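## Task

Take the sticky-note block off the desk and set it on the counter, without knocking any desk carton to the floor and without the robot toppling or being left leaning.

## Robot and tools

ROBOT. A LinearBot: a wheeled base that can drive in any direction, a column about 1.7 m high, and a carriage that slides along it (lift_m) holding two identical six-joint arms, each ending in a two-finger gripper. Each arm base sits roughly 0.57 m + lift_m off the floor; carriage parts stick down about 0.15 m below that. A hand reaches up to 0.78 m from its shoulder but only about 0.38 m lower than its arm base. A hand is about 0.16 m long, 0.1 m wide (0.14 m when open); its wrist camera sticks out 0.11 m to one side of the joint 6 axis. Fingertips taper to about 0.005 m thick (closing direction) and 0.02 m wide. Parked arm: joints 1-6 = 0, 0.05, 0.05, 1.45, 0, 0; then the robot is about 0.85 m wide, 0.65 m long. Cameras: carriage_camera faces forward tilted about 20 degrees down; left_wrist_camera and right_wrist_camera look out beyond the fingertips. The carriage camera and parked fingertips stand up to about 0.45 m above the arm bases.

FRAMES (metres). Base frame: origin on the floor below the base centre, x ahead, y to the left, z upward. left_hand and right_hand are reported here, as the midpoint between that hand's pads; quat_wxyz rotates base axes into hand axes (hand z runs along the fingers, hand y is the opening direction; hand pointing up with joints 1, 5, 6 at 0 gives (1, 0, 0, 0)). base_odometry is in the odometry frame (the base frame at scene start), counts only wheel rotation (slip looks like travel), heading in rad, left positive, -3.142 to 3.142; expect a degree or two of heading drift after turns or long strafes.

move. Optional keys base, joints, speeds, min_time_s, cameras. base holds exactly one key, each a relative offset from where the base last reported itself: translate_m (-2 to 2, + forward), strafe_m (-2 to 2, + left), rotate_rad (-6.3 to 6.3, + counter-clockwise). joints is one object with a separate absolute target per joint name, not a list: lift_m 0 to 1 m; for each arm (left_ or right_ prefix) joint1_rad -2.617 to 3.054 (swing about vertical, 0 ahead, + left), joint2_rad 0 to 3.141 (shoulder: 0 upper arm level pointing back, 1.57 vertical, 3.14 level pointing ahead), joint3_rad 0 to 3.141 (elbow: 0 folded, 3.14 straight), joint4_rad -1.57 to 1.57 (wrist pitch, + lifts the tips), joint5_rad -1.57 to 1.57 (wrist yaw, + swings tips RIGHT, opposite to joint1), joint6_rad -2.094 to 2.094 (roll about the finger axis, + clockwise looking from the forearm), gripper_m 0 to 0.093 (pad gap). Done tolerances: lift ±0.004, joint1 ±0.02, joint2 ±0.105, joint3 ±0.06, joint4 ±0.04, joint5 ±0.025, joint6 ±0.02, gripper ±0.004. speeds caps this action only: translate_m and strafe_m 0.02-0.5 m/s, rotate_rad 0.05-1.57 rad/s, lift_m 0.08-0.25 m/s (maximum is default). min_time_s 0.1-8 s sets a floor on each arm and gripper motion's duration; it straightens arm paths (without it, long moves stray about 2 cm or more). cameras: list of names, omitted/null/["all"] = all, [] = none. All commanded motions start together. An unknown key makes a call invalid; an out-of-range value gets it refused. After a refusal, or a stop that interrupts or blocks the request, the remaining move, wait and finished_scene calls in that same reply are skipped. Joints not named may still be pushing toward earlier targets.

wait: seconds 0 to 10, plus cameras; the robot keeps its last command. zoom_image: camera plus region [x0, y0, x1, y1] in pixels from the top-left, at most 504 by 504, only for a camera in the latest images. finished_scene: scene = current scene number; irreversible; the goal must already hold with the robot let go.

RESULTS. State plus images; the pictures line lists image order; images may trail the state slightly. The move line is done or the worst status. Status words: done (base: wheels turned the full amount, slip or not); off_target (stopped short, may still push); contact_stop and time_out (base halts after 14 s) drop the target and hold; not_followed (a safety check held back arm targets, shown as joint command not followed; grippers still act); limit_stop_at_motor_heat (resend the target). on_its_own lists uncommanded behaviour; held at is a target, not a reading. motor_effort is percent of maximum, + toward higher values, bracket = peak; errors up to a few points plus half the reading. If lift effort keeps dropping while lowering, a hand or load is resting on something. Joint torques follow joint order with per-arm offsets; joints 1-3 wrap sign beyond ±28 N m. Gripper reading on a firmly held hard part is up to 0.005 m under its width (some read up to 0.002 m over); 0.000-0.003 means closed on nothing; to grip firmly aim about 0.005 m below first-touch reading; to release send a clearly wider target. Hand positions read high and less accurate at long reach; 1 kg in a level hand sags it 7-25 cm.

AVOID. Arms touching each other hard (a hard press ends the scene; closing a gripper on the other arm's fingers counts). To free two withheld arms, send one its current readings with joint 1 turned away, then the other in a later call. Tipping: worst with carriage high, arms stretched or loaded, pushing, sudden stops; about 1.5 kg per hand with both arms forward can topple it; only images show a lean. Never back under a table edge into the column. Arms have no contact stop and spring to target once freed. After a base contact, drive about 0.2 m back (or turn back) to free it; raising the lift frees a resting carriage. Heat: stretched or loaded arms warm up even while idle; on MOTOR HOT, park the arm; at 100 °C the arm goes limp and drops what it holds for 30-60 s (OVER-TEMPERATURE FAULT). Do not drop items, release them while moving, slam, or shove cartons off the desk; loose objects may get nudged occasionally.

Each tool is called after ">>>" in YAML: its name, and indented under it one key for each argument.

## Session

>>> move:

Scene clock: 0.00 s.
Joint torques (N m): no reading
base_odometry: x=+0.000 y=+0.000 heading=+0.000
base_status: not commanded
joint_positions: lift_m=+0.300 left_joint1_rad=-0.010 left_joint2_rad=+0.044 left_joint3_rad=+0.048 left_joint4_rad=+1.430 left_joint5_rad=-0.008 left_joint6_rad=-0.004 left_gripper_m=+0.09396 right_joint1_rad=-0.011 right_joint2_rad=+0.047 right_joint3_rad=+0.039 right_joint4_rad=+1.421 right_joint5_rad=-0.003 right_joint6_rad=-0.048 right_gripper_m=+0.09396
joint_status: not commanded
motor_effort: lift_m=+29 drive_wheels=-1
left_hand: x=+0.2675 y=+0.3100 z=+1.2842 quat_wxyz=(+0.998, -0.004, +0.069, -0.007) (m; base frame)
right_hand: x=+0.2731 y=-0.3089 z=+1.2813 quat_wxyz=(+0.996, -0.003, +0.079, -0.029) (m; base frame)
pictures: carriage_camera, left_wrist_camera, right_wrist_camera
Images, in order (width x height): carriage_camera 504x504, left_wrist_camera 504x504, right_wrist_camera 504x504.

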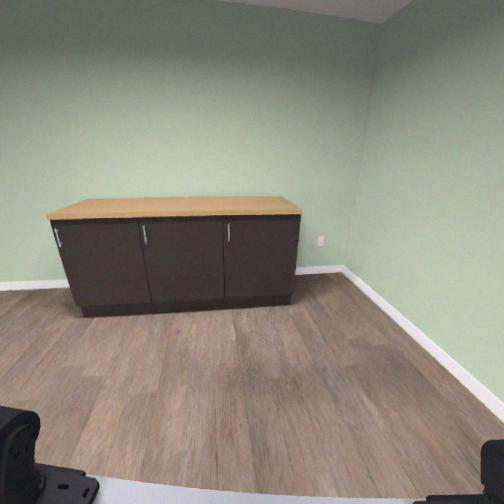

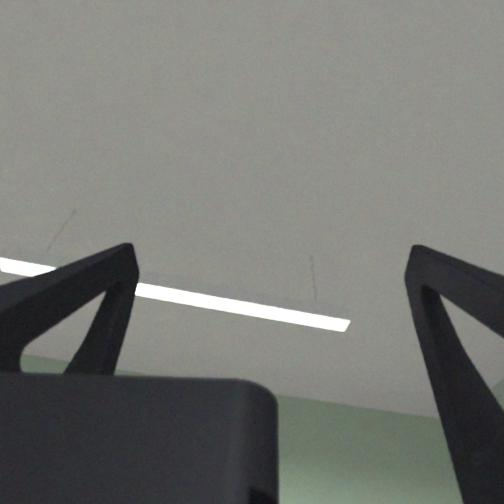

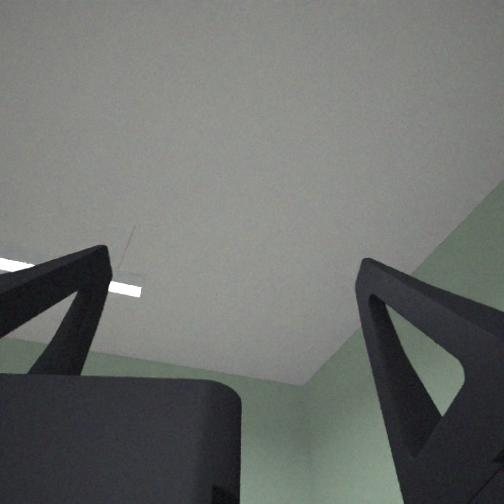

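>>> move:
  base: {"rotate_rad": 1.2}
  cameras: ["carriage_camera"]

>>> move:
  base: {"rotate_rad": 1.2}
  cameras: ["carriage_camera"]

>>> move:
  base: {"rotate_rad": 1.2}
  cameras: ["carriage_camera"]

>>> move:
  base: {"rotate_rad": 1.2}
  cameras: ["carriage_camera"]

Scene clock: 8.73 s.
Joint torques (N m): left_arm=[0.61 4.3 5.93 -0.22 -0.1 -0.04] | right_arm=[-0.08 4.22 7.24 -0.04 0 -0.12]
move: done
base_odometry: x=+0.000 y=+0.000 heading=+1.200
base_status: done
joint_positions: lift_m=+0.300 left_joint1_rad=-0.010 left_joint2_rad=+0.044 left_joint3_rad=+0.048 left_joint4_rad=+1.430 left_joint5_rad=-0.008 left_joint6_rad=-0.004 left_gripper_m=+0.09396 right_joint1_rad=-0.011 right_joint2_rad=+0.047 right_joint3_rad=+0.039 right_joint4_rad=+1.420 right_joint5_rad=-0.003 right_joint6_rad=-0.048 right_gripper_m=+0.09396
joint_status: not commanded
motor_effort: lift_m=+30(30) drive_wheels=+6(20)
left_hand: x=+0.2675 y=+0.3100 z=+1.2842 quat_wxyz=(+0.998, -0.004, +0.069, -0.007) (m; base frame)
right_hand: x=+0.2733 y=-0.3089 z=+1.2813 quat_wxyz=(+0.996, -0.003, +0.079, -0.029) (m; base frame)
pictures: carriage_camera
Images, in order (width x height): carriage_camera 504x504.

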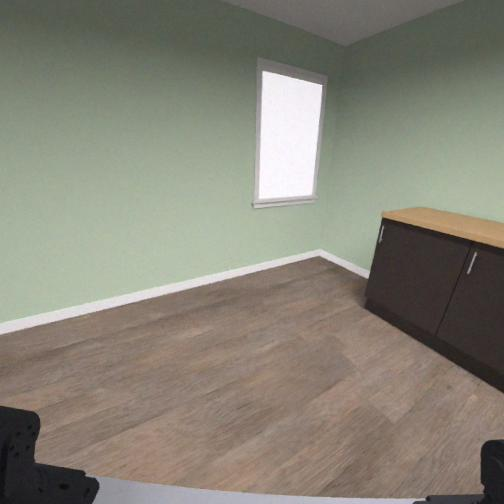

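Scene clock: 11.50 s.
Joint torques (N m): left_arm=[0.69 4.3 6.01 -0.21 -0.15 -0.04] | right_arm=[-0.01 4.27 7.23 -0.03 0 -0.11]
move: done
base_odometry: x=+0.000 y=+0.000 heading=+2.399
base_status: done
joint_positions: lift_m=+0.300 left_joint1_rad=-0.010 left_joint2_rad=+0.044 left_joint3_rad=+0.048 left_joint4_rad=+1.429 left_joint5_rad=-0.008 left_joint6_rad=-0.004 left_gripper_m=+0.09397 right_joint1_rad=-0.011 right_joint2_rad=+0.047 right_joint3_rad=+0.039 right_joint4_rad=+1.420 right_joint5_rad=-0.003 right_joint6_rad=-0.048 right_gripper_m=+0.09397
joint_status: not commanded
motor_effort: lift_m=+30(30) drive_wheels=+6(13)
left_hand: x=+0.2676 y=+0.3100 z=+1.2841 quat_wxyz=(+0.998, -0.004, +0.069, -0.007) (m; base frame)
right_hand: x=+0.2734 y=-0.3089 z=+1.2813 quat_wxyz=(+0.996, -0.003, +0.079, -0.029) (m; base frame)
pictures: carriage_camera
Images, in order (width x height): carriage_camera 504x504.

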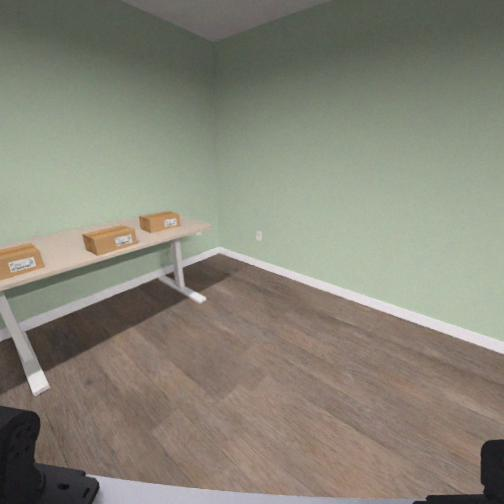

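Scene clock: 14.27 s.
Joint torques (N m): left_arm=[0.59 4.29 6 -0.2 -0.12 -0.05] | right_arm=[-0.02 4.23 7.19 -0.04 -0.01 -0.11]
move: done
base_odometry: x=+0.000 y=+0.000 heading=-2.685
base_status: done
joint_positions: lift_m=+0.300 left_joint1_rad=-0.010 left_joint2_rad=+0.044 left_joint3_rad=+0.048 left_joint4_rad=+1.429 left_joint5_rad=-0.008 left_joint6_rad=-0.004 left_gripper_m=+0.09398 right_joint1_rad=-0.011 right_joint2_rad=+0.047 right_joint3_rad=+0.039 right_joint4_rad=+1.419 right_joint5_rad=-0.003 right_joint6_rad=-0.048 right_gripper_m=+0.09398
joint_status: not commanded
motor_effort: lift_m=+30(30) drive_wheels=+7(14)
left_hand: x=+0.2676 y=+0.3100 z=+1.2841 quat_wxyz=(+0.998, -0.004, +0.069, -0.007) (m; base frame)
right_hand: x=+0.2734 y=-0.3089 z=+1.2813 quat_wxyz=(+0.996, -0.003, +0.079, -0.029) (m; base frame)
pictures: carriage_camera
Images, in order (width x height): carriage_camera 504x504.

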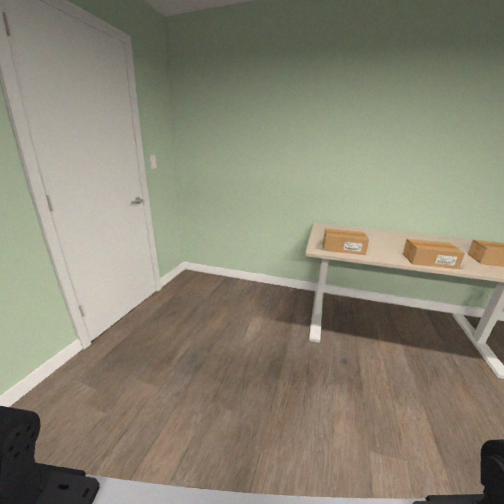

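Scene clock: 17.03 s.
Joint torques (N m): left_arm=[0.59 4.26 6.01 -0.19 -0.11 -0.06] | right_arm=[-0.06 4.26 7.16 -0.03 0.01 -0.12]
move: done
base_odometry: x=+0.000 y=+0.000 heading=-1.485
base_status: done
joint_positions: lift_m=+0.300 left_joint1_rad=-0.010 left_joint2_rad=+0.044 left_joint3_rad=+0.048 left_joint4_rad=+1.429 left_joint5_rad=-0.008 left_joint6_rad=-0.004 left_gripper_m=+0.09398 right_joint1_rad=-0.011 right_joint2_rad=+0.047 right_joint3_rad=+0.039 right_joint4_rad=+1.419 right_joint5_rad=-0.003 right_joint6_rad=-0.048 right_gripper_m=+0.09398
joint_status: not commanded
motor_effort: lift_m=+29(30) drive_wheels=+5(13)
left_hand: x=+0.2677 y=+0.3100 z=+1.2841 quat_wxyz=(+0.998, -0.004, +0.069, -0.007) (m; base frame)
right_hand: x=+0.2735 y=-0.3089 z=+1.2813 quat_wxyz=(+0.996, -0.003, +0.080, -0.029) (m; base frame)
pictures: carriage_camera
Images, in order (width x height): carriage_camera 504x504.

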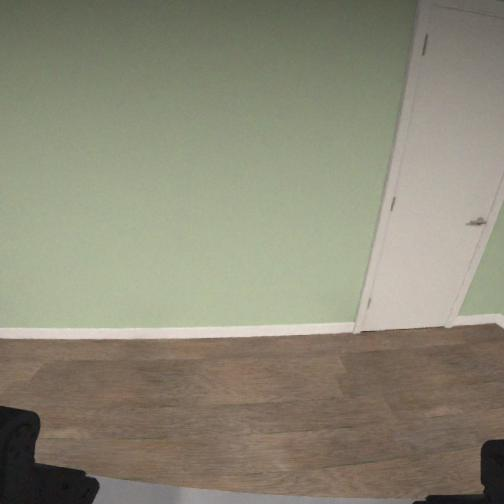

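>>> move:
  base: {"rotate_rad": -1.657}
  cameras: ["carriage_camera"]

>>> move:
  joints: {"lift_m": 0.7}
  cameras: ["carriage_camera"]

Scene clock: 26.63 s.
Joint torques (N m): left_arm=[0.59 4.33 5.98 -0.2 -0.11 -0.04] | right_arm=[-0.05 4.29 7.21 -0.04 0 -0.11]
move: done
base_odometry: x=+0.000 y=+0.000 heading=+3.142
base_status: done
joint_positions: lift_m=+0.300 left_joint1_rad=-0.010 left_joint2_rad=+0.044 left_joint3_rad=+0.048 left_joint4_rad=+1.429 left_joint5_rad=-0.008 left_joint6_rad=-0.004 left_gripper_m=+0.09398 right_joint1_rad=-0.011 right_joint2_rad=+0.047 right_joint3_rad=+0.039 right_joint4_rad=+1.419 right_joint5_rad=-0.003 right_joint6_rad=-0.048 right_gripper_m=+0.09398
joint_status: not commanded
motor_effort: lift_m=+29(30) drive_wheels=+7(18)
left_hand: x=+0.2677 y=+0.3101 z=+1.2841 quat_wxyz=(+0.998, -0.004, +0.069, -0.007) (m; base frame)
right_hand: x=+0.2735 y=-0.3089 z=+1.2813 quat_wxyz=(+0.996, -0.003, +0.080, -0.029) (m; base frame)
pictures: carriage_camera
Images, in order (width x height): carriage_camera 504x504.

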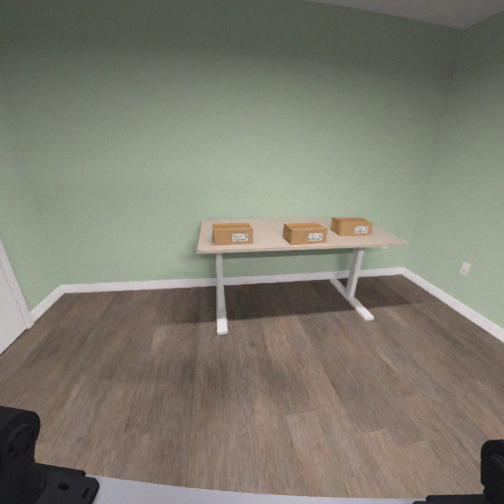

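Scene clock: 28.77 s.
Joint torques (N m): left_arm=[0.66 4.27 6.01 -0.2 -0.1 -0.05] | right_arm=[-0.02 4.27 7.17 -0.04 0 -0.12]
move: done
base_odometry: x=+0.000 y=+0.000 heading=+3.142
base_status: not commanded
joint_positions: lift_m=+0.700 left_joint1_rad=-0.010 left_joint2_rad=+0.044 left_joint3_rad=+0.048 left_joint4_rad=+1.429 left_joint5_rad=-0.008 left_joint6_rad=-0.004 left_gripper_m=+0.09398 right_joint1_rad=-0.011 right_joint2_rad=+0.047 right_joint3_rad=+0.039 right_joint4_rad=+1.419 right_joint5_rad=-0.003 right_joint6_rad=-0.048 right_gripper_m=+0.09398
joint_status: all done
motor_effort: lift_m=+31(38) drive_wheels=+4(7)
left_hand: x=+0.2677 y=+0.3101 z=+1.6840 quat_wxyz=(+0.998, -0.004, +0.069, -0.007) (m; base frame)
right_hand: x=+0.2735 y=-0.3089 z=+1.6812 quat_wxyz=(+0.996, -0.003, +0.080, -0.029) (m; base frame)
pictures: carriage_camera
Images, in order (width x height): carriage_camera 504x504.

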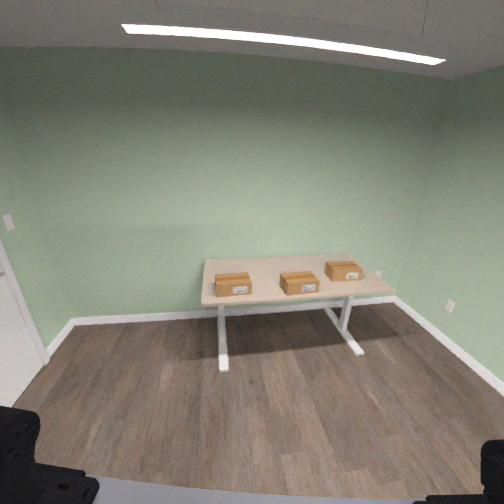

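>>> zoom_image:
  camera: "carriage_camera"
  region: [190, 240, 400, 380]

Scaled by 2.400 from the camera's 504x504 image, which has a finer 720x720 frame.

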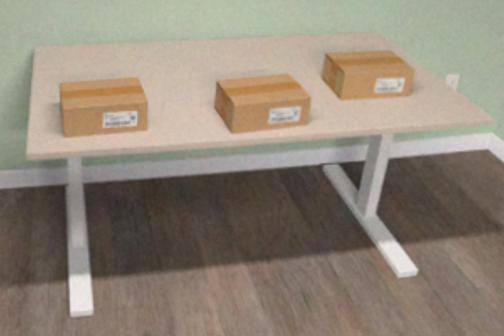

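>>> move:
  base: {"translate_m": 0.8}
  cameras: ["carriage_camera"]

Scene clock: 44.63 s.
Joint torques (N m): left_arm=[0.61 4.29 5.98 -0.18 -0.11 -0.05] | right_arm=[-0.01 4.26 7.21 0 0.01 -0.12]
move: done
base_odometry: x=-0.800 y=+0.002 heading=+3.140
base_status: done
joint_positions: lift_m=+0.700 left_joint1_rad=-0.010 left_joint2_rad=+0.044 left_joint3_rad=+0.048 left_joint4_rad=+1.428 left_joint5_rad=-0.008 left_joint6_rad=-0.004 left_gripper_m=+0.09398 right_joint1_rad=-0.011 right_joint2_rad=+0.047 right_joint3_rad=+0.039 right_joint4_rad=+1.417 right_joint5_rad=-0.003 right_joint6_rad=-0.048 right_gripper_m=+0.09398
joint_status: not commanded
motor_effort: lift_m=+31(31) drive_wheels=-11(21)
left_hand: x=+0.2678 y=+0.3101 z=+1.6840 quat_wxyz=(+0.998, -0.004, +0.069, -0.007) (m; base frame)
right_hand: x=+0.2741 y=-0.3090 z=+1.6811 quat_wxyz=(+0.996, -0.003, +0.081, -0.029) (m; base frame)
pictures: carriage_camera
Images, in order (width x height): carriage_camera 504x504.

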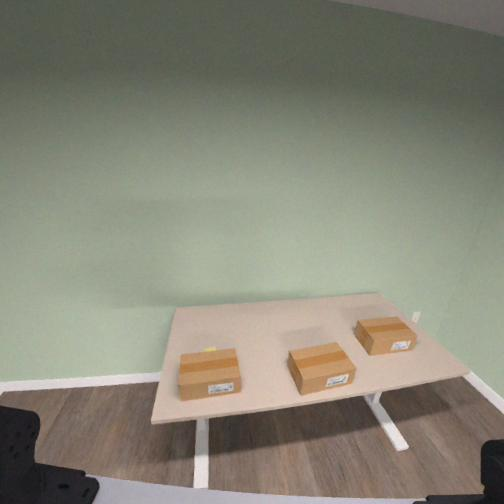

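>>> zoom_image:
  camera: "carriage_camera"
  region: [150, 290, 300, 420]

Scaled by 3.360 from the camera's 504x504 image, which has a finer 720x720 frame.

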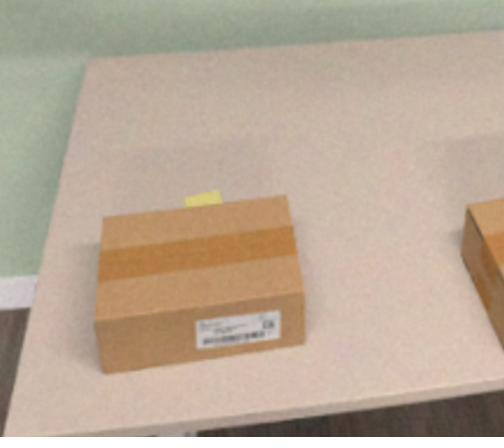

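>>> move:
  joints: {"left_joint1_rad": 0, "left_joint2_rad": 1.57, "left_joint3_rad": 1.57, "left_joint4_rad": 0, "left_joint5_rad": 0, "left_joint6_rad": 0}
  cameras: ["left_wrist_camera", "carriage_camera"]

>>> move:
  joints: {"left_joint1_rad": 0, "left_joint2_rad": 1.57, "left_joint3_rad": 1.57, "left_joint4_rad": -1.57, "left_joint5_rad": 0, "left_joint6_rad": 0}
  cameras: ["left_wrist_camera", "carriage_camera"]

>>> move:
  joints: {"left_joint1_rad": 0, "left_joint2_rad": 1.2, "left_joint3_rad": 1.2, "left_joint4_rad": -1.57, "left_joint5_rad": 0, "left_joint6_rad": 0}
  cameras: ["left_wrist_camera"]

>>> move:
  joints: {"left_joint1_rad": 0, "left_joint2_rad": 1.2, "left_joint3_rad": 0.6, "left_joint4_rad": -0.97, "left_joint5_rad": 0, "left_joint6_rad": 0}
  cameras: ["left_wrist_camera", "carriage_camera"]

Scene clock: 93.40 s.
Joint torques (N m): left_arm=[1.02 -8.32 10.85 2.43 -0.04 -0.01] | right_arm=[-0.02 4.22 7.24 -0.01 0 -0.11]
move: done
base_odometry: x=-0.800 y=+0.002 heading=+3.140
base_status: not commanded
joint_positions: lift_m=+0.700 left_joint1_rad=-0.005 left_joint2_rad=+1.562 left_joint3_rad=+1.544 left_joint4_rad=+0.022 left_joint5_rad=-0.007 left_joint6_rad=-0.004 left_gripper_m=+0.09398 right_joint1_rad=-0.011 right_joint2_rad=+0.047 right_joint3_rad=+0.039 right_joint4_rad=+1.417 right_joint5_rad=-0.003 right_joint6_rad=-0.048 right_gripper_m=+0.09398
joint_status: all done
motor_effort: lift_m=+31(31) drive_wheels=-10(11)
left_hand: x=+0.7424 y=+0.3075 z=+1.6885 quat_wxyz=(+0.708, -0.002, +0.706, -0.001) (m; base frame)
right_hand: x=+0.2741 y=-0.3090 z=+1.6811 quat_wxyz=(+0.996, -0.003, +0.081, -0.029) (m; base frame)
pictures: carriage_camera, left_wrist_camera
Images, in order (width x height): carriage_camera 504x504, left_wrist_camera 504x504.

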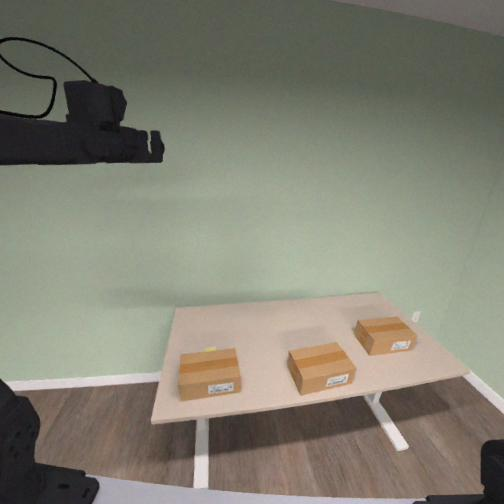

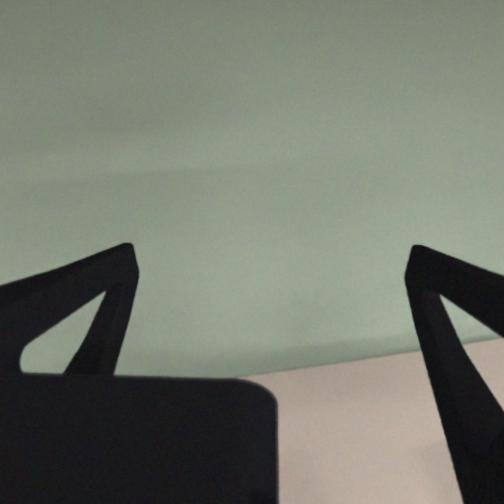

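Scene clock: 95.23 s.
Joint torques (N m): left_arm=[1.06 -6.58 8.94 0.4 -0.03 0] | right_arm=[-0.02 4.25 7.19 -0.01 0.01 -0.12]
move: done
base_odometry: x=-0.800 y=+0.002 heading=+3.140
base_status: not commanded
joint_positions: lift_m=+0.700 left_joint1_rad=-0.005 left_joint2_rad=+1.562 left_joint3_rad=+1.548 left_joint4_rad=-1.554 left_joint5_rad=-0.007 left_joint6_rad=-0.004 left_gripper_m=+0.09398 right_joint1_rad=-0.011 right_joint2_rad=+0.047 right_joint3_rad=+0.039 right_joint4_rad=+1.417 right_joint5_rad=-0.003 right_joint6_rad=-0.048 right_gripper_m=+0.09398
joint_status: all done
motor_effort: lift_m=+31(31) drive_wheels=-10(12)
left_hand: x=+0.4968 y=+0.3088 z=+1.4424 quat_wxyz=(+0.001, +0.001, +1.000, +0.004) (m; base frame)
right_hand: x=+0.2741 y=-0.3090 z=+1.6811 quat_wxyz=(+0.996, -0.003, +0.081, -0.029) (m; base frame)
pictures: carriage_camera, left_wrist_camera
Images, in order (width x height): carriage_camera 504x504, left_wrist_camera 504x504.

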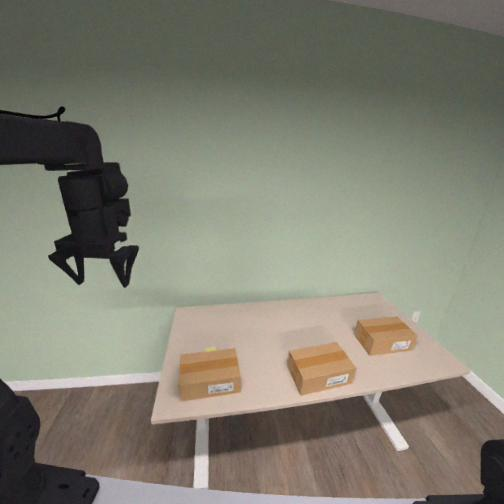

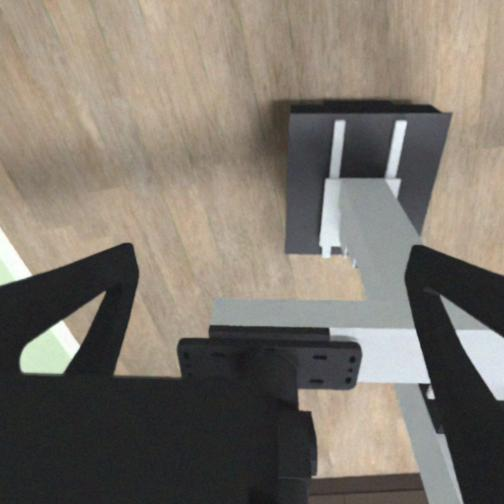

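Scene clock: 96.27 s.
Joint torques (N m): left_arm=[1.02 -4.12 5.23 0.59 -0.04 0] | right_arm=[-0.05 4.23 7.19 -0.01 0.02 -0.11]
move: done
base_odometry: x=-0.800 y=+0.002 heading=+3.140
base_status: not commanded
joint_positions: lift_m=+0.700 left_joint1_rad=-0.005 left_joint2_rad=+1.207 left_joint3_rad=+1.213 left_joint4_rad=-1.570 left_joint5_rad=-0.007 left_joint6_rad=-0.004 left_gripper_m=+0.09398 right_joint1_rad=-0.011 right_joint2_rad=+0.047 right_joint3_rad=+0.039 right_joint4_rad=+1.417 right_joint5_rad=-0.003 right_joint6_rad=-0.048 right_gripper_m=+0.09398
joint_status: all done
motor_effort: lift_m=+31(31) drive_wheels=+6(12)
left_hand: x=+0.4052 y=+0.3092 z=+1.4303 quat_wxyz=(+0.004, +0.001, +1.000, +0.003) (m; base frame)
right_hand: x=+0.2741 y=-0.3090 z=+1.6811 quat_wxyz=(+0.996, -0.003, +0.081, -0.029) (m; base frame)
pictures: left_wrist_camera
Images, in order (width x height): left_wrist_camera 504x504.

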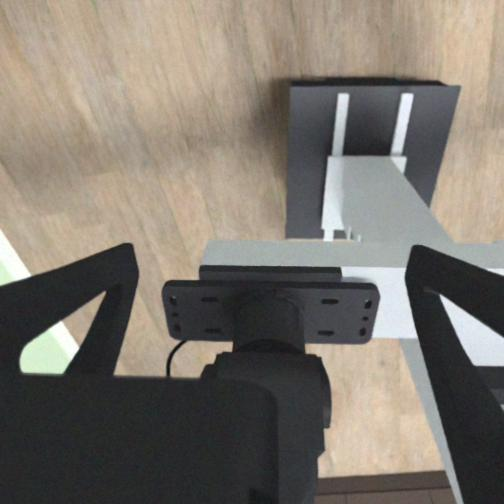

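Scene clock: 97.73 s.
Joint torques (N m): left_arm=[1.03 -3.86 5.3 0.74 -0.04 -0.01] | right_arm=[-0.02 4.26 7.2 -0.01 0 -0.11]
move: done
base_odometry: x=-0.800 y=+0.002 heading=+3.140
base_status: not commanded
joint_positions: lift_m=+0.700 left_joint1_rad=-0.005 left_joint2_rad=+1.205 left_joint3_rad=+0.612 left_joint4_rad=-0.982 left_joint5_rad=-0.007 left_joint6_rad=-0.004 left_gripper_m=+0.09398 right_joint1_rad=-0.011 right_joint2_rad=+0.047 right_joint3_rad=+0.039 right_joint4_rad=+1.417 right_joint5_rad=-0.003 right_joint6_rad=-0.048 right_gripper_m=+0.09398
joint_status: all done
motor_effort: lift_m=+31(31) drive_wheels=+5(10)
left_hand: x=+0.3940 y=+0.3093 z=+1.2814 quat_wxyz=(-0.002, +0.001, +1.000, +0.003) (m; base frame)
right_hand: x=+0.2741 y=-0.3090 z=+1.6811 quat_wxyz=(+0.996, -0.003, +0.081, -0.029) (m; base frame)
pictures: carriage_camera, left_wrist_camera
Images, in order (width x height): carriage_camera 504x504, left_wrist_camera 504x504.

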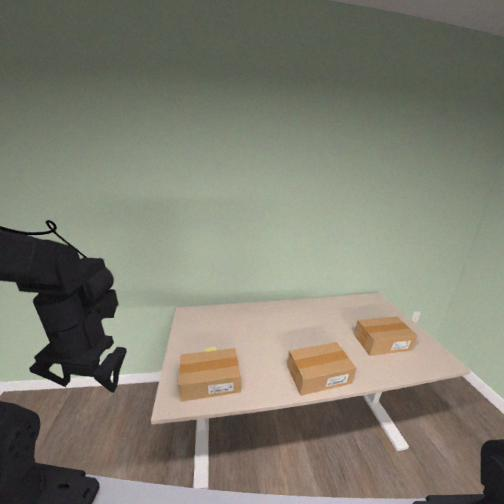

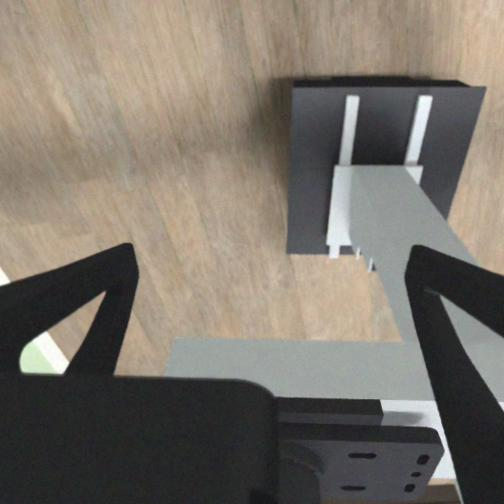

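>>> move:
  joints: {"left_joint1_rad": 0, "left_joint2_rad": 0.05, "left_joint3_rad": 0.05, "left_joint4_rad": 1.45, "left_joint5_rad": 0, "left_joint6_rad": 0}
  base: {"rotate_rad": 0.157}
  cameras: []

>>> move:
  base: {"strafe_m": -0.27}
  cameras: ["carriage_camera"]

>>> move:
  base: {"translate_m": 0.33}
  cameras: ["carriage_camera"]

Scene clock: 162.67 s.
Joint torques (N m): left_arm=[0.88 3.49 4.68 -0.02 -0.06 -0.01] | right_arm=[-0.02 4.26 7.21 -0.02 0.01 -0.11]
move: done
base_odometry: x=-0.801 y=+0.002 heading=-2.986
base_status: done
joint_positions: lift_m=+0.700 left_joint1_rad=-0.004 left_joint2_rad=+0.058 left_joint3_rad=+0.063 left_joint4_rad=+1.435 left_joint5_rad=-0.004 left_joint6_rad=-0.004 left_gripper_m=+0.09398 right_joint1_rad=-0.011 right_joint2_rad=+0.047 right_joint3_rad=+0.039 right_joint4_rad=+1.417 right_joint5_rad=-0.003 right_joint6_rad=-0.048 right_gripper_m=+0.09398
joint_status: all done
motor_effort: lift_m=+31(31) drive_wheels=+4(13)
left_hand: x=+0.2661 y=+0.3096 z=+1.6882 quat_wxyz=(+0.998, -0.002, +0.065, -0.004) (m; base frame)
right_hand: x=+0.2739 y=-0.3090 z=+1.6811 quat_wxyz=(+0.996, -0.003, +0.080, -0.029) (m; base frame)
pictures: none
No camera images: "cameras" was empty.

Scene clock: 165.13 s.
Joint torques (N m): left_arm=[0.75 3.56 4.66 -0.11 -0.09 -0.01] | right_arm=[-0.12 4.22 7.2 -0.01 0 -0.12]
move: done
base_odometry: x=-0.843 y=+0.268 heading=-2.985
base_status: done
joint_positions: lift_m=+0.700 left_joint1_rad=-0.002 left_joint2_rad=+0.058 left_joint3_rad=+0.063 left_joint4_rad=+1.439 left_joint5_rad=-0.003 left_joint6_rad=-0.004 left_gripper_m=+0.09398 right_joint1_rad=-0.010 right_joint2_rad=+0.047 right_joint3_rad=+0.039 right_joint4_rad=+1.418 right_joint5_rad=-0.003 right_joint6_rad=-0.048 right_gripper_m=+0.09398
joint_status: not commanded
motor_effort: lift_m=+31(31) drive_wheels=-12(20)
left_hand: x=+0.2650 y=+0.3094 z=+1.6883 quat_wxyz=(+0.998, -0.001, +0.063, -0.003) (m; base frame)
right_hand: x=+0.2738 y=-0.3089 z=+1.6811 quat_wxyz=(+0.996, -0.003, +0.080, -0.029) (m; base frame)
pictures: carriage_camera
Images, in order (width x height): carriage_camera 504x504.

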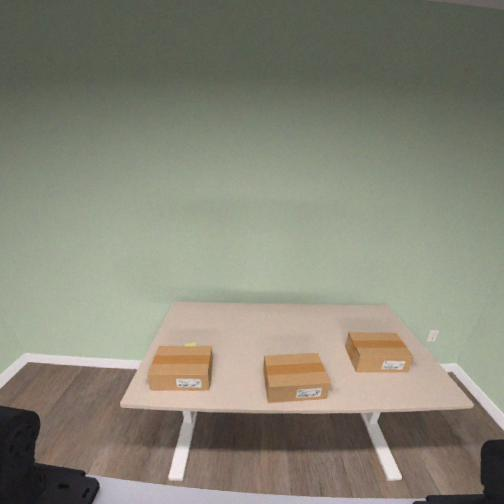

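Scene clock: 167.73 s.
Joint torques (N m): left_arm=[0.75 3.6 4.7 -0.15 -0.1 -0.01] | right_arm=[-0.05 4.26 7.19 0.01 0.01 -0.12]
move: done
base_odometry: x=-1.169 y=+0.217 heading=-2.986
base_status: done
joint_positions: lift_m=+0.700 left_joint1_rad=-0.002 left_joint2_rad=+0.058 left_joint3_rad=+0.063 left_joint4_rad=+1.444 left_joint5_rad=-0.003 left_joint6_rad=-0.004 left_gripper_m=+0.09398 right_joint1_rad=-0.010 right_joint2_rad=+0.047 right_joint3_rad=+0.039 right_joint4_rad=+1.416 right_joint5_rad=-0.003 right_joint6_rad=-0.048 right_gripper_m=+0.09398
joint_status: not commanded
motor_effort: lift_m=+31(31) drive_wheels=-9(14)
left_hand: x=+0.2639 y=+0.3094 z=+1.6884 quat_wxyz=(+0.998, -0.001, +0.061, -0.003) (m; base frame)
right_hand: x=+0.2743 y=-0.3089 z=+1.6810 quat_wxyz=(+0.996, -0.003, +0.081, -0.029) (m; base frame)
pictures: carriage_camera
Images, in order (width x height): carriage_camera 504x504.

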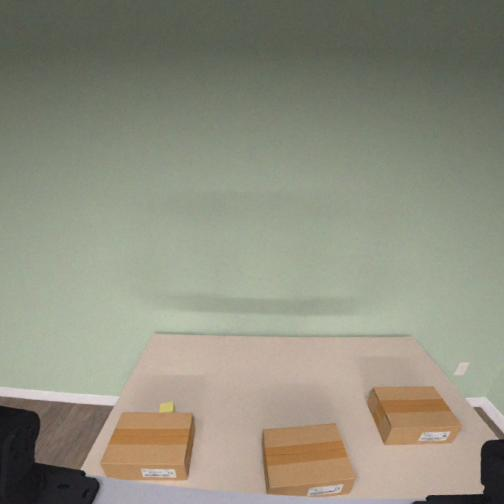

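>>> zoom_image:
  camera: "carriage_camera"
  region: [90, 380, 220, 490]

Scaled by 3.877 from the camera's 504x504 image, which has a finer 720x720 frame.

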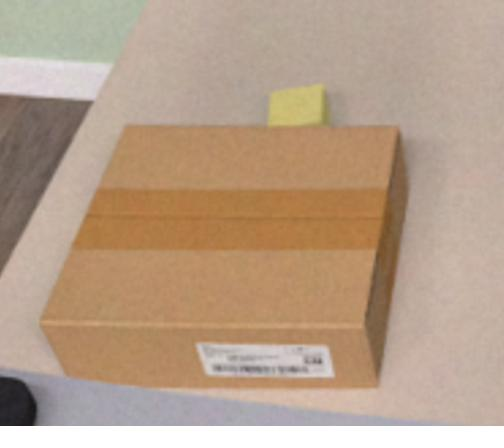

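>>> move:
  base: {"translate_m": 0.06}
  joints: {"left_joint1_rad": 0.025, "left_joint2_rad": 2.672, "left_joint3_rad": 1.643, "left_joint4_rad": -0.542, "left_joint5_rad": 0, "left_joint6_rad": 0, "lift_m": 0.7}
  min_time_s: 3

Scene clock: 202.87 s.
Joint torques (N m): left_arm=[1.03 -13.81 6.93 0.45 -0.1 -0.01] | right_arm=[-0.09 4.25 7.19 0.02 0 -0.12]
move: done
base_odometry: x=-1.228 y=+0.208 heading=-2.987
base_status: done
joint_positions: lift_m=+0.700 left_joint1_rad=+0.020 left_joint2_rad=+2.653 left_joint3_rad=+1.625 left_joint4_rad=-0.526 left_joint5_rad=-0.002 left_joint6_rad=-0.004 left_gripper_m=+0.09398 right_joint1_rad=-0.010 right_joint2_rad=+0.047 right_joint3_rad=+0.039 right_joint4_rad=+1.415 right_joint5_rad=-0.003 right_joint6_rad=-0.048 right_gripper_m=+0.09398
joint_status: all done
motor_effort: lift_m=+31(31) drive_wheels=-5(12)
left_hand: x=+0.6681 y=+0.3180 z=+1.0673 quat_wxyz=(+0.009, -0.012, +1.000, +0.001) (m; base frame)
right_hand: x=+0.2745 y=-0.3089 z=+1.6810 quat_wxyz=(+0.996, -0.003, +0.081, -0.029) (m; base frame)
pictures: carriage_camera, left_wrist_camera, right_wrist_camera
Images, in order (width x height): carriage_camera 504x504, left_wrist_camera 504x504, right_wrist_camera 504x504.

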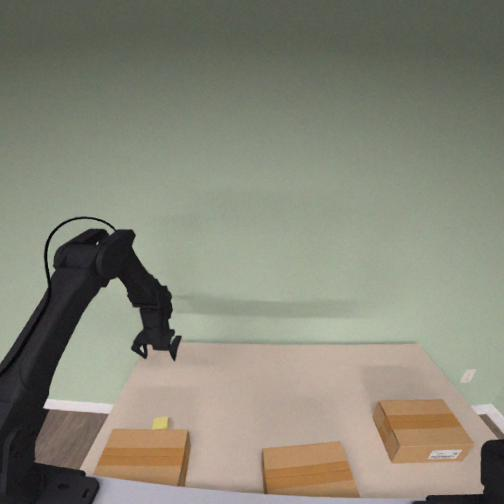

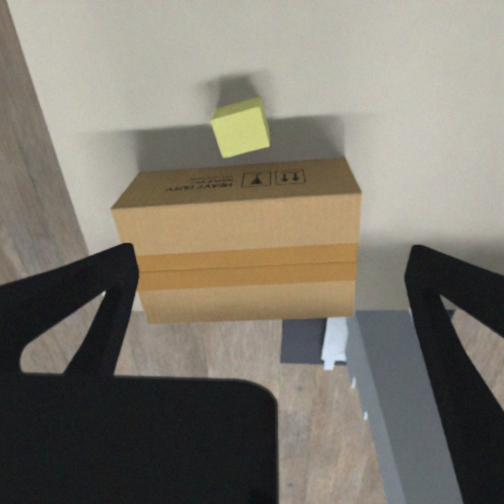

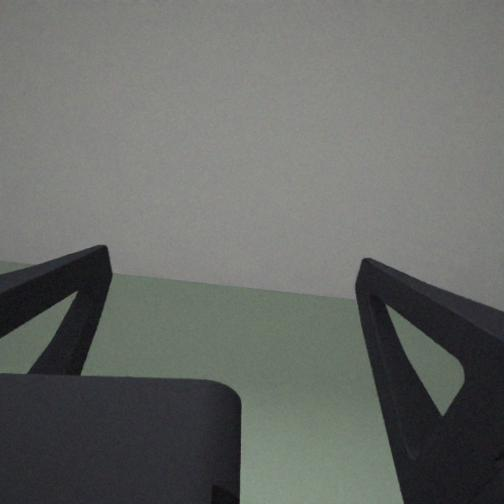

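>>> zoom_image:
  camera: "left_wrist_camera"
  region: [180, 60, 380, 260]

Scaled by 2.520 from the camera's 504x504 image, which has a finer 720x720 frame.

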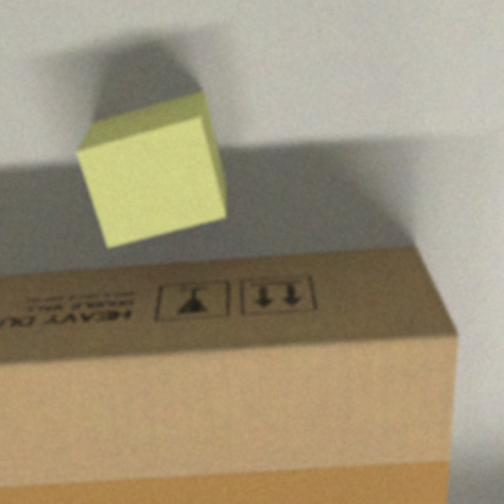

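>>> move:
  joints: {"left_joint6_rad": -0.28, "lift_m": 0.57}
  cameras: ["carriage_camera", "left_wrist_camera"]

Scene clock: 229.57 s.
Joint torques (N m): left_arm=[1.05 -14.9 6.31 0.5 -0.12 -0.18] | right_arm=[-0.1 4.16 7.16 0.01 0.01 -0.11]
move: done
base_odometry: x=-1.228 y=+0.208 heading=-2.987
base_status: not commanded
joint_positions: lift_m=+0.570 left_joint1_rad=+0.020 left_joint2_rad=+2.665 left_joint3_rad=+1.633 left_joint4_rad=-0.535 left_joint5_rad=-0.002 left_joint6_rad=-0.271 left_gripper_m=+0.09398 right_joint1_rad=-0.010 right_joint2_rad=+0.047 right_joint3_rad=+0.039 right_joint4_rad=+1.415 right_joint5_rad=-0.003 right_joint6_rad=-0.048 right_gripper_m=+0.09398
joint_status: all done
motor_effort: lift_m=+27(28) drive_wheels=-8(9)
left_hand: x=+0.6652 y=+0.3179 z=+0.9337 quat_wxyz=(+0.002, -0.145, +0.989, +0.001) (m; base frame)
right_hand: x=+0.2745 y=-0.3089 z=+1.5513 quat_wxyz=(+0.996, -0.003, +0.081, -0.029) (m; base frame)
pictures: carriage_camera, left_wrist_camera
Images, in order (width x height): carriage_camera 504x504, left_wrist_camera 504x504.

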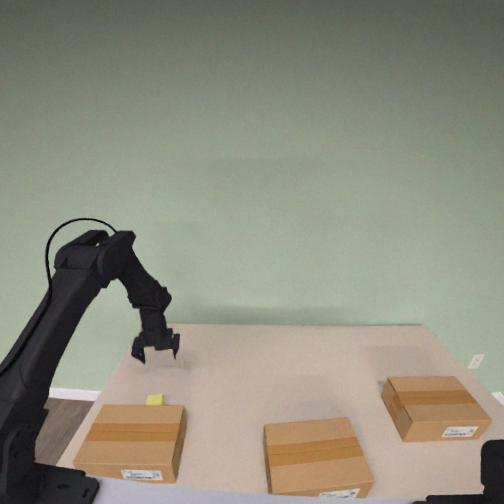

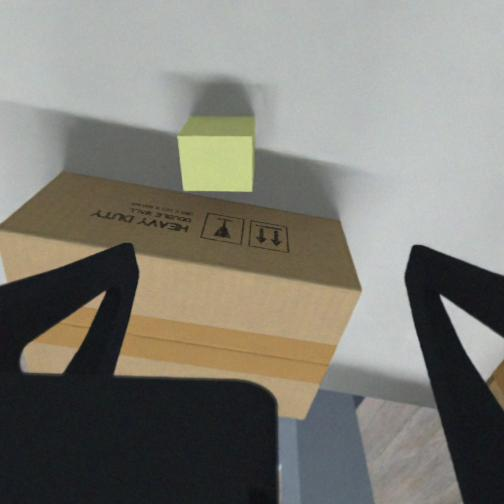

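>>> move:
  joints: {"left_joint1_rad": 0.096, "left_joint2_rad": 2.636, "left_joint3_rad": 1.561, "left_joint4_rad": -0.496, "left_joint6_rad": -0.195, "lift_m": 0.53}
  min_time_s: 1.5
  cameras: ["carriage_camera", "left_wrist_camera"]

Scene clock: 273.83 s.
Joint torques (N m): left_arm=[1.03 -18.44 3.54 0.61 -0.09 0.05] | right_arm=[-0.06 4.26 7.24 0 0.01 -0.12]
move: done
base_odometry: x=-1.228 y=+0.208 heading=-2.987
base_status: not commanded
joint_positions: lift_m=+0.530 left_joint1_rad=+0.091 left_joint2_rad=+2.668 left_joint3_rad=+1.572 left_joint4_rad=-0.508 left_joint5_rad=-0.002 left_joint6_rad=-0.204 left_gripper_m=+0.09398 right_joint1_rad=-0.010 right_joint2_rad=+0.047 right_joint3_rad=+0.038 right_joint4_rad=+1.415 right_joint5_rad=-0.003 right_joint6_rad=-0.048 right_gripper_m=+0.09398
joint_status: all done
motor_effort: lift_m=+28(29) drive_wheels=+3(8)
left_hand: x=+0.6433 y=+0.3467 z=+0.8825 quat_wxyz=(-0.016, -0.147, +0.989, +0.002) (m; base frame)
right_hand: x=+0.2747 y=-0.3089 z=+1.5110 quat_wxyz=(+0.996, -0.003, +0.082, -0.029) (m; base frame)
pictures: carriage_camera, left_wrist_camera
Images, in order (width x height): carriage_camera 504x504, left_wrist_camera 504x504.

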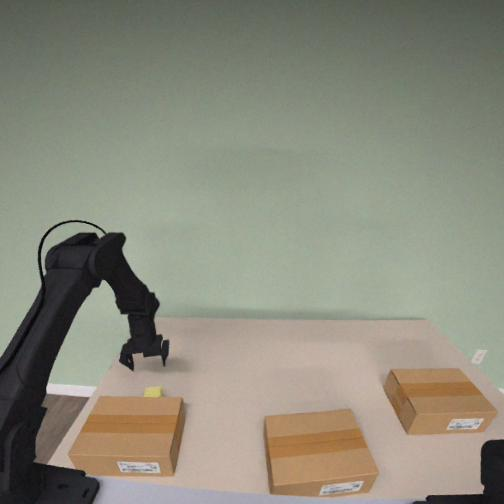

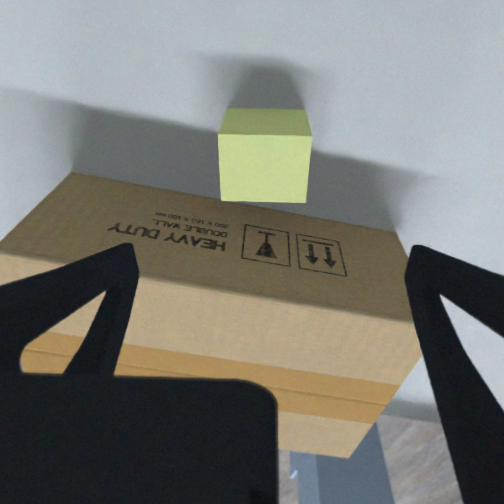

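>>> move:
  joints: {"lift_m": 0.495}
  cameras: ["carriage_camera", "left_wrist_camera"]

Scene clock: 284.90 s.
Joint torques (N m): left_arm=[1.07 -16.83 4.12 0.53 -0.11 0.05] | right_arm=[-0.06 4.26 7.31 0.02 0 -0.12]
move: done
base_odometry: x=-1.228 y=+0.208 heading=-2.987
base_status: not commanded
joint_positions: lift_m=+0.495 left_joint1_rad=+0.091 left_joint2_rad=+2.653 left_joint3_rad=+1.568 left_joint4_rad=-0.500 left_joint5_rad=-0.002 left_joint6_rad=-0.204 left_gripper_m=+0.09398 right_joint1_rad=-0.010 right_joint2_rad=+0.047 right_joint3_rad=+0.038 right_joint4_rad=+1.415 right_joint5_rad=-0.003 right_joint6_rad=-0.048 right_gripper_m=+0.09398
joint_status: all done
motor_effort: lift_m=+27(29) drive_wheels=+3(8)
left_hand: x=+0.6481 y=+0.3472 z=+0.8527 quat_wxyz=(-0.007, -0.147, +0.989, +0.002) (m; base frame)
right_hand: x=+0.2747 y=-0.3089 z=+1.4761 quat_wxyz=(+0.996, -0.003, +0.082, -0.029) (m; base frame)
pictures: carriage_camera, left_wrist_camera
Images, in order (width x height): carriage_camera 504x504, left_wrist_camera 504x504.

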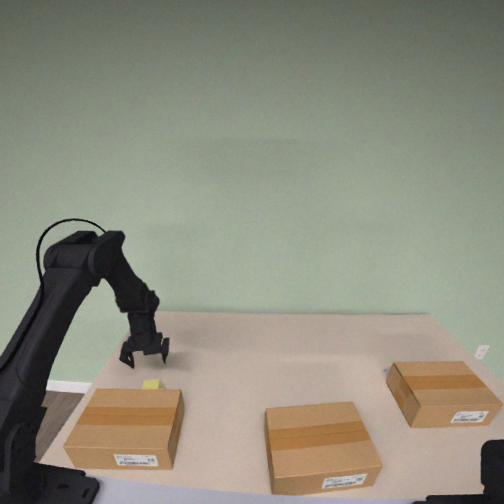

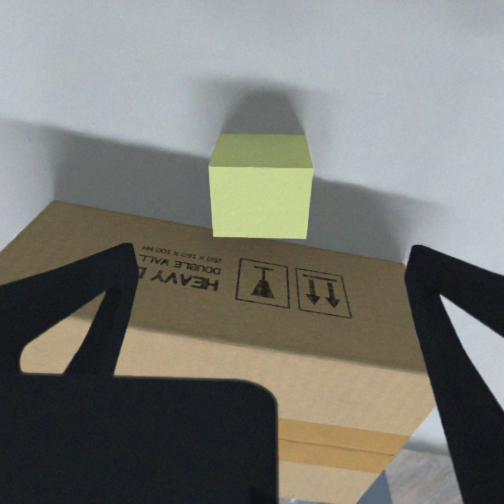

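>>> move:
  joints: {"lift_m": 0.46, "left_joint1_rad": 0.1}
  cameras: ["carriage_camera", "left_wrist_camera"]

Scene clock: 294.73 s.
Joint torques (N m): left_arm=[1.13 -16.69 4.42 0.57 -0.11 0.05] | right_arm=[-0.09 4.25 7.21 0.02 0 -0.12]
move: done
base_odometry: x=-1.228 y=+0.208 heading=-2.987
base_status: not commanded
joint_positions: lift_m=+0.460 left_joint1_rad=+0.094 left_joint2_rad=+2.650 left_joint3_rad=+1.566 left_joint4_rad=-0.498 left_joint5_rad=-0.002 left_joint6_rad=-0.204 left_gripper_m=+0.09398 right_joint1_rad=-0.010 right_joint2_rad=+0.047 right_joint3_rad=+0.038 right_joint4_rad=+1.415 right_joint5_rad=-0.003 right_joint6_rad=-0.048 right_gripper_m=+0.09398
joint_status: all done
motor_effort: lift_m=+27(29) drive_wheels=+4(8)
left_hand: x=+0.6484 y=+0.3485 z=+0.8183 quat_wxyz=(-0.006, -0.148, +0.989, +0.001) (m; base frame)
right_hand: x=+0.2747 y=-0.3089 z=+1.4411 quat_wxyz=(+0.996, -0.003, +0.082, -0.029) (m; base frame)
pictures: carriage_camera, left_wrist_camera
Images, in order (width x height): carriage_camera 504x504, left_wrist_camera 504x504.

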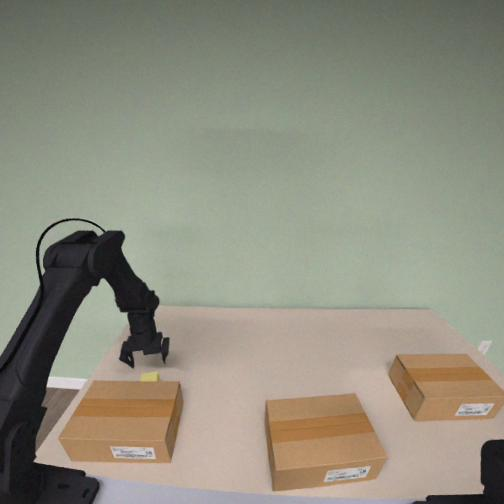

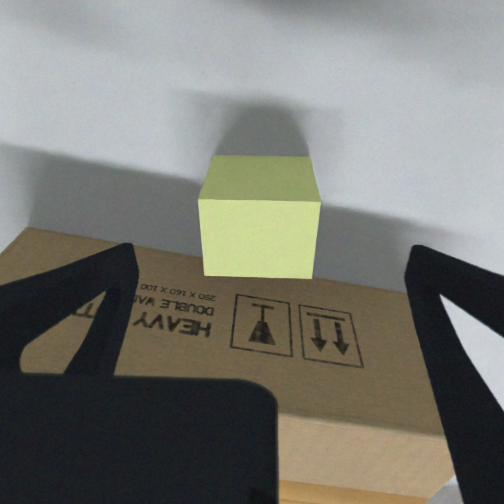

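>>> move:
  joints: {"left_joint1_rad": 0.106, "left_joint2_rad": 2.606, "left_joint3_rad": 1.4885, "left_joint4_rad": -0.4537, "left_joint6_rad": -0.185}
  min_time_s: 1.0
  cameras: []

>>> move:
  joints: {"lift_m": 0.43}
  cameras: ["left_wrist_camera", "carriage_camera"]

Scene clock: 329.57 s.
Joint torques (N m): left_arm=[1.03 -18.37 3.3 0.6 -0.11 0.04] | right_arm=[-0.09 4.25 7.23 0.02 0.01 -0.12]
move: done
base_odometry: x=-1.228 y=+0.208 heading=-2.987
base_status: not commanded
joint_positions: lift_m=+0.460 left_joint1_rad=+0.101 left_joint2_rad=+2.641 left_joint3_rad=+1.500 left_joint4_rad=-0.466 left_joint5_rad=-0.002 left_joint6_rad=-0.194 left_gripper_m=+0.09398 right_joint1_rad=-0.010 right_joint2_rad=+0.047 right_joint3_rad=+0.038 right_joint4_rad=+1.415 right_joint5_rad=-0.003 right_joint6_rad=-0.048 right_gripper_m=+0.09398
joint_status: all done
motor_effort: lift_m=+27(28) drive_wheels=+3(6)
left_hand: x=+0.6301 y=+0.3497 z=+0.8116 quat_wxyz=(-0.018, -0.147, +0.989, +0.002) (m; base frame)
right_hand: x=+0.2747 y=-0.3089 z=+1.4411 quat_wxyz=(+0.996, -0.003, +0.082, -0.029) (m; base frame)
pictures: none
No camera images: "cameras" was empty.

Scene clock: 330.20 s.
Joint torques (N m): left_arm=[1.06 -16.76 3.88 0.58 -0.11 0.05] | right_arm=[-0.1 4.22 7.27 0.02 0.01 -0.11]
move: done
base_odometry: x=-1.228 y=+0.208 heading=-2.987
base_status: not commanded
joint_positions: lift_m=+0.430 left_joint1_rad=+0.101 left_joint2_rad=+2.623 left_joint3_rad=+1.495 left_joint4_rad=-0.458 left_joint5_rad=-0.002 left_joint6_rad=-0.193 left_gripper_m=+0.09398 right_joint1_rad=-0.010 right_joint2_rad=+0.047 right_joint3_rad=+0.038 right_joint4_rad=+1.415 right_joint5_rad=-0.003 right_joint6_rad=-0.048 right_gripper_m=+0.09398
joint_status: all done
motor_effort: lift_m=+27(29) drive_wheels=+2(8)
left_hand: x=+0.6351 y=+0.3502 z=+0.7874 quat_wxyz=(-0.008, -0.147, +0.989, +0.002) (m; base frame)
right_hand: x=+0.2747 y=-0.3089 z=+1.4111 quat_wxyz=(+0.996, -0.003, +0.082, -0.029) (m; base frame)
pictures: carriage_camera, left_wrist_camera
Images, in order (width x height): carriage_camera 504x504, left_wrist_camera 504x504.

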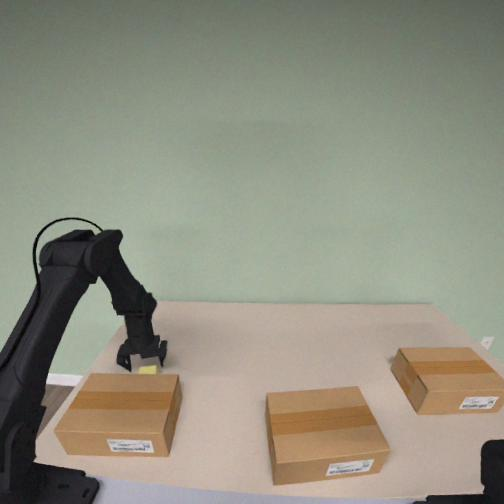

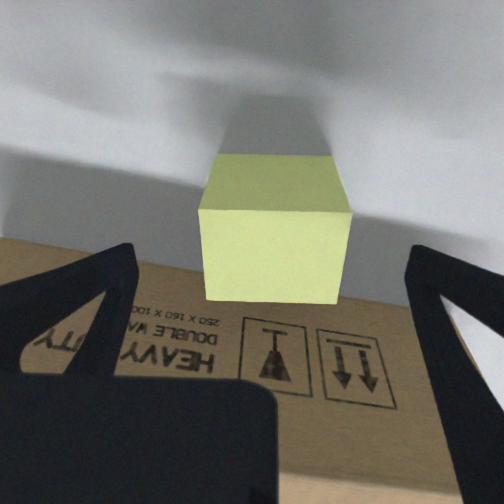

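>>> move:
  joints: {"lift_m": 0.403}
  speeds: {"lift_m": 0.08}
  cameras: ["left_wrist_camera", "carriage_camera"]

Scene clock: 334.03 s.
Joint torques (N m): left_arm=[0.96 -16.49 3.97 0.53 -0.1 0.06] | right_arm=[-0.06 4.27 7.27 0.02 0 -0.11]
move: done
base_odometry: x=-1.228 y=+0.208 heading=-2.987
base_status: not commanded
joint_positions: lift_m=+0.403 left_joint1_rad=+0.101 left_joint2_rad=+2.622 left_joint3_rad=+1.494 left_joint4_rad=-0.456 left_joint5_rad=-0.002 left_joint6_rad=-0.193 left_gripper_m=+0.09398 right_joint1_rad=-0.010 right_joint2_rad=+0.047 right_joint3_rad=+0.038 right_joint4_rad=+1.415 right_joint5_rad=-0.003 right_joint6_rad=-0.048 right_gripper_m=+0.09398
joint_status: all done
motor_effort: lift_m=+28(29) drive_wheels=+5(8)
left_hand: x=+0.6358 y=+0.3502 z=+0.7608 quat_wxyz=(-0.006, -0.147, +0.989, +0.001) (m; base frame)
right_hand: x=+0.2747 y=-0.3089 z=+1.3841 quat_wxyz=(+0.996, -0.003, +0.082, -0.029) (m; base frame)
pictures: carriage_camera, left_wrist_camera
Images, in order (width x height): carriage_camera 504x504, left_wrist_camera 504x504.

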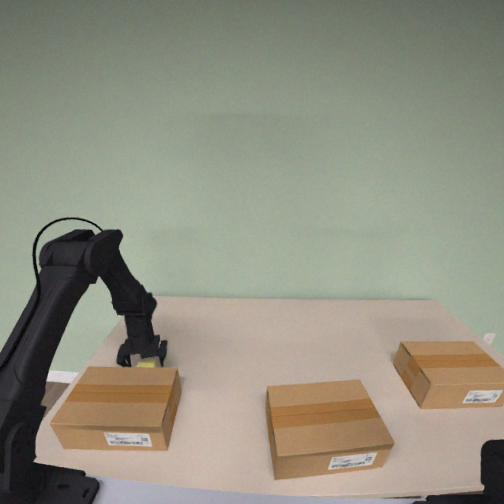

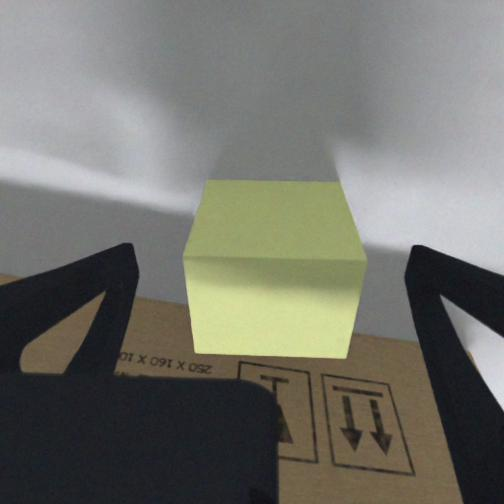

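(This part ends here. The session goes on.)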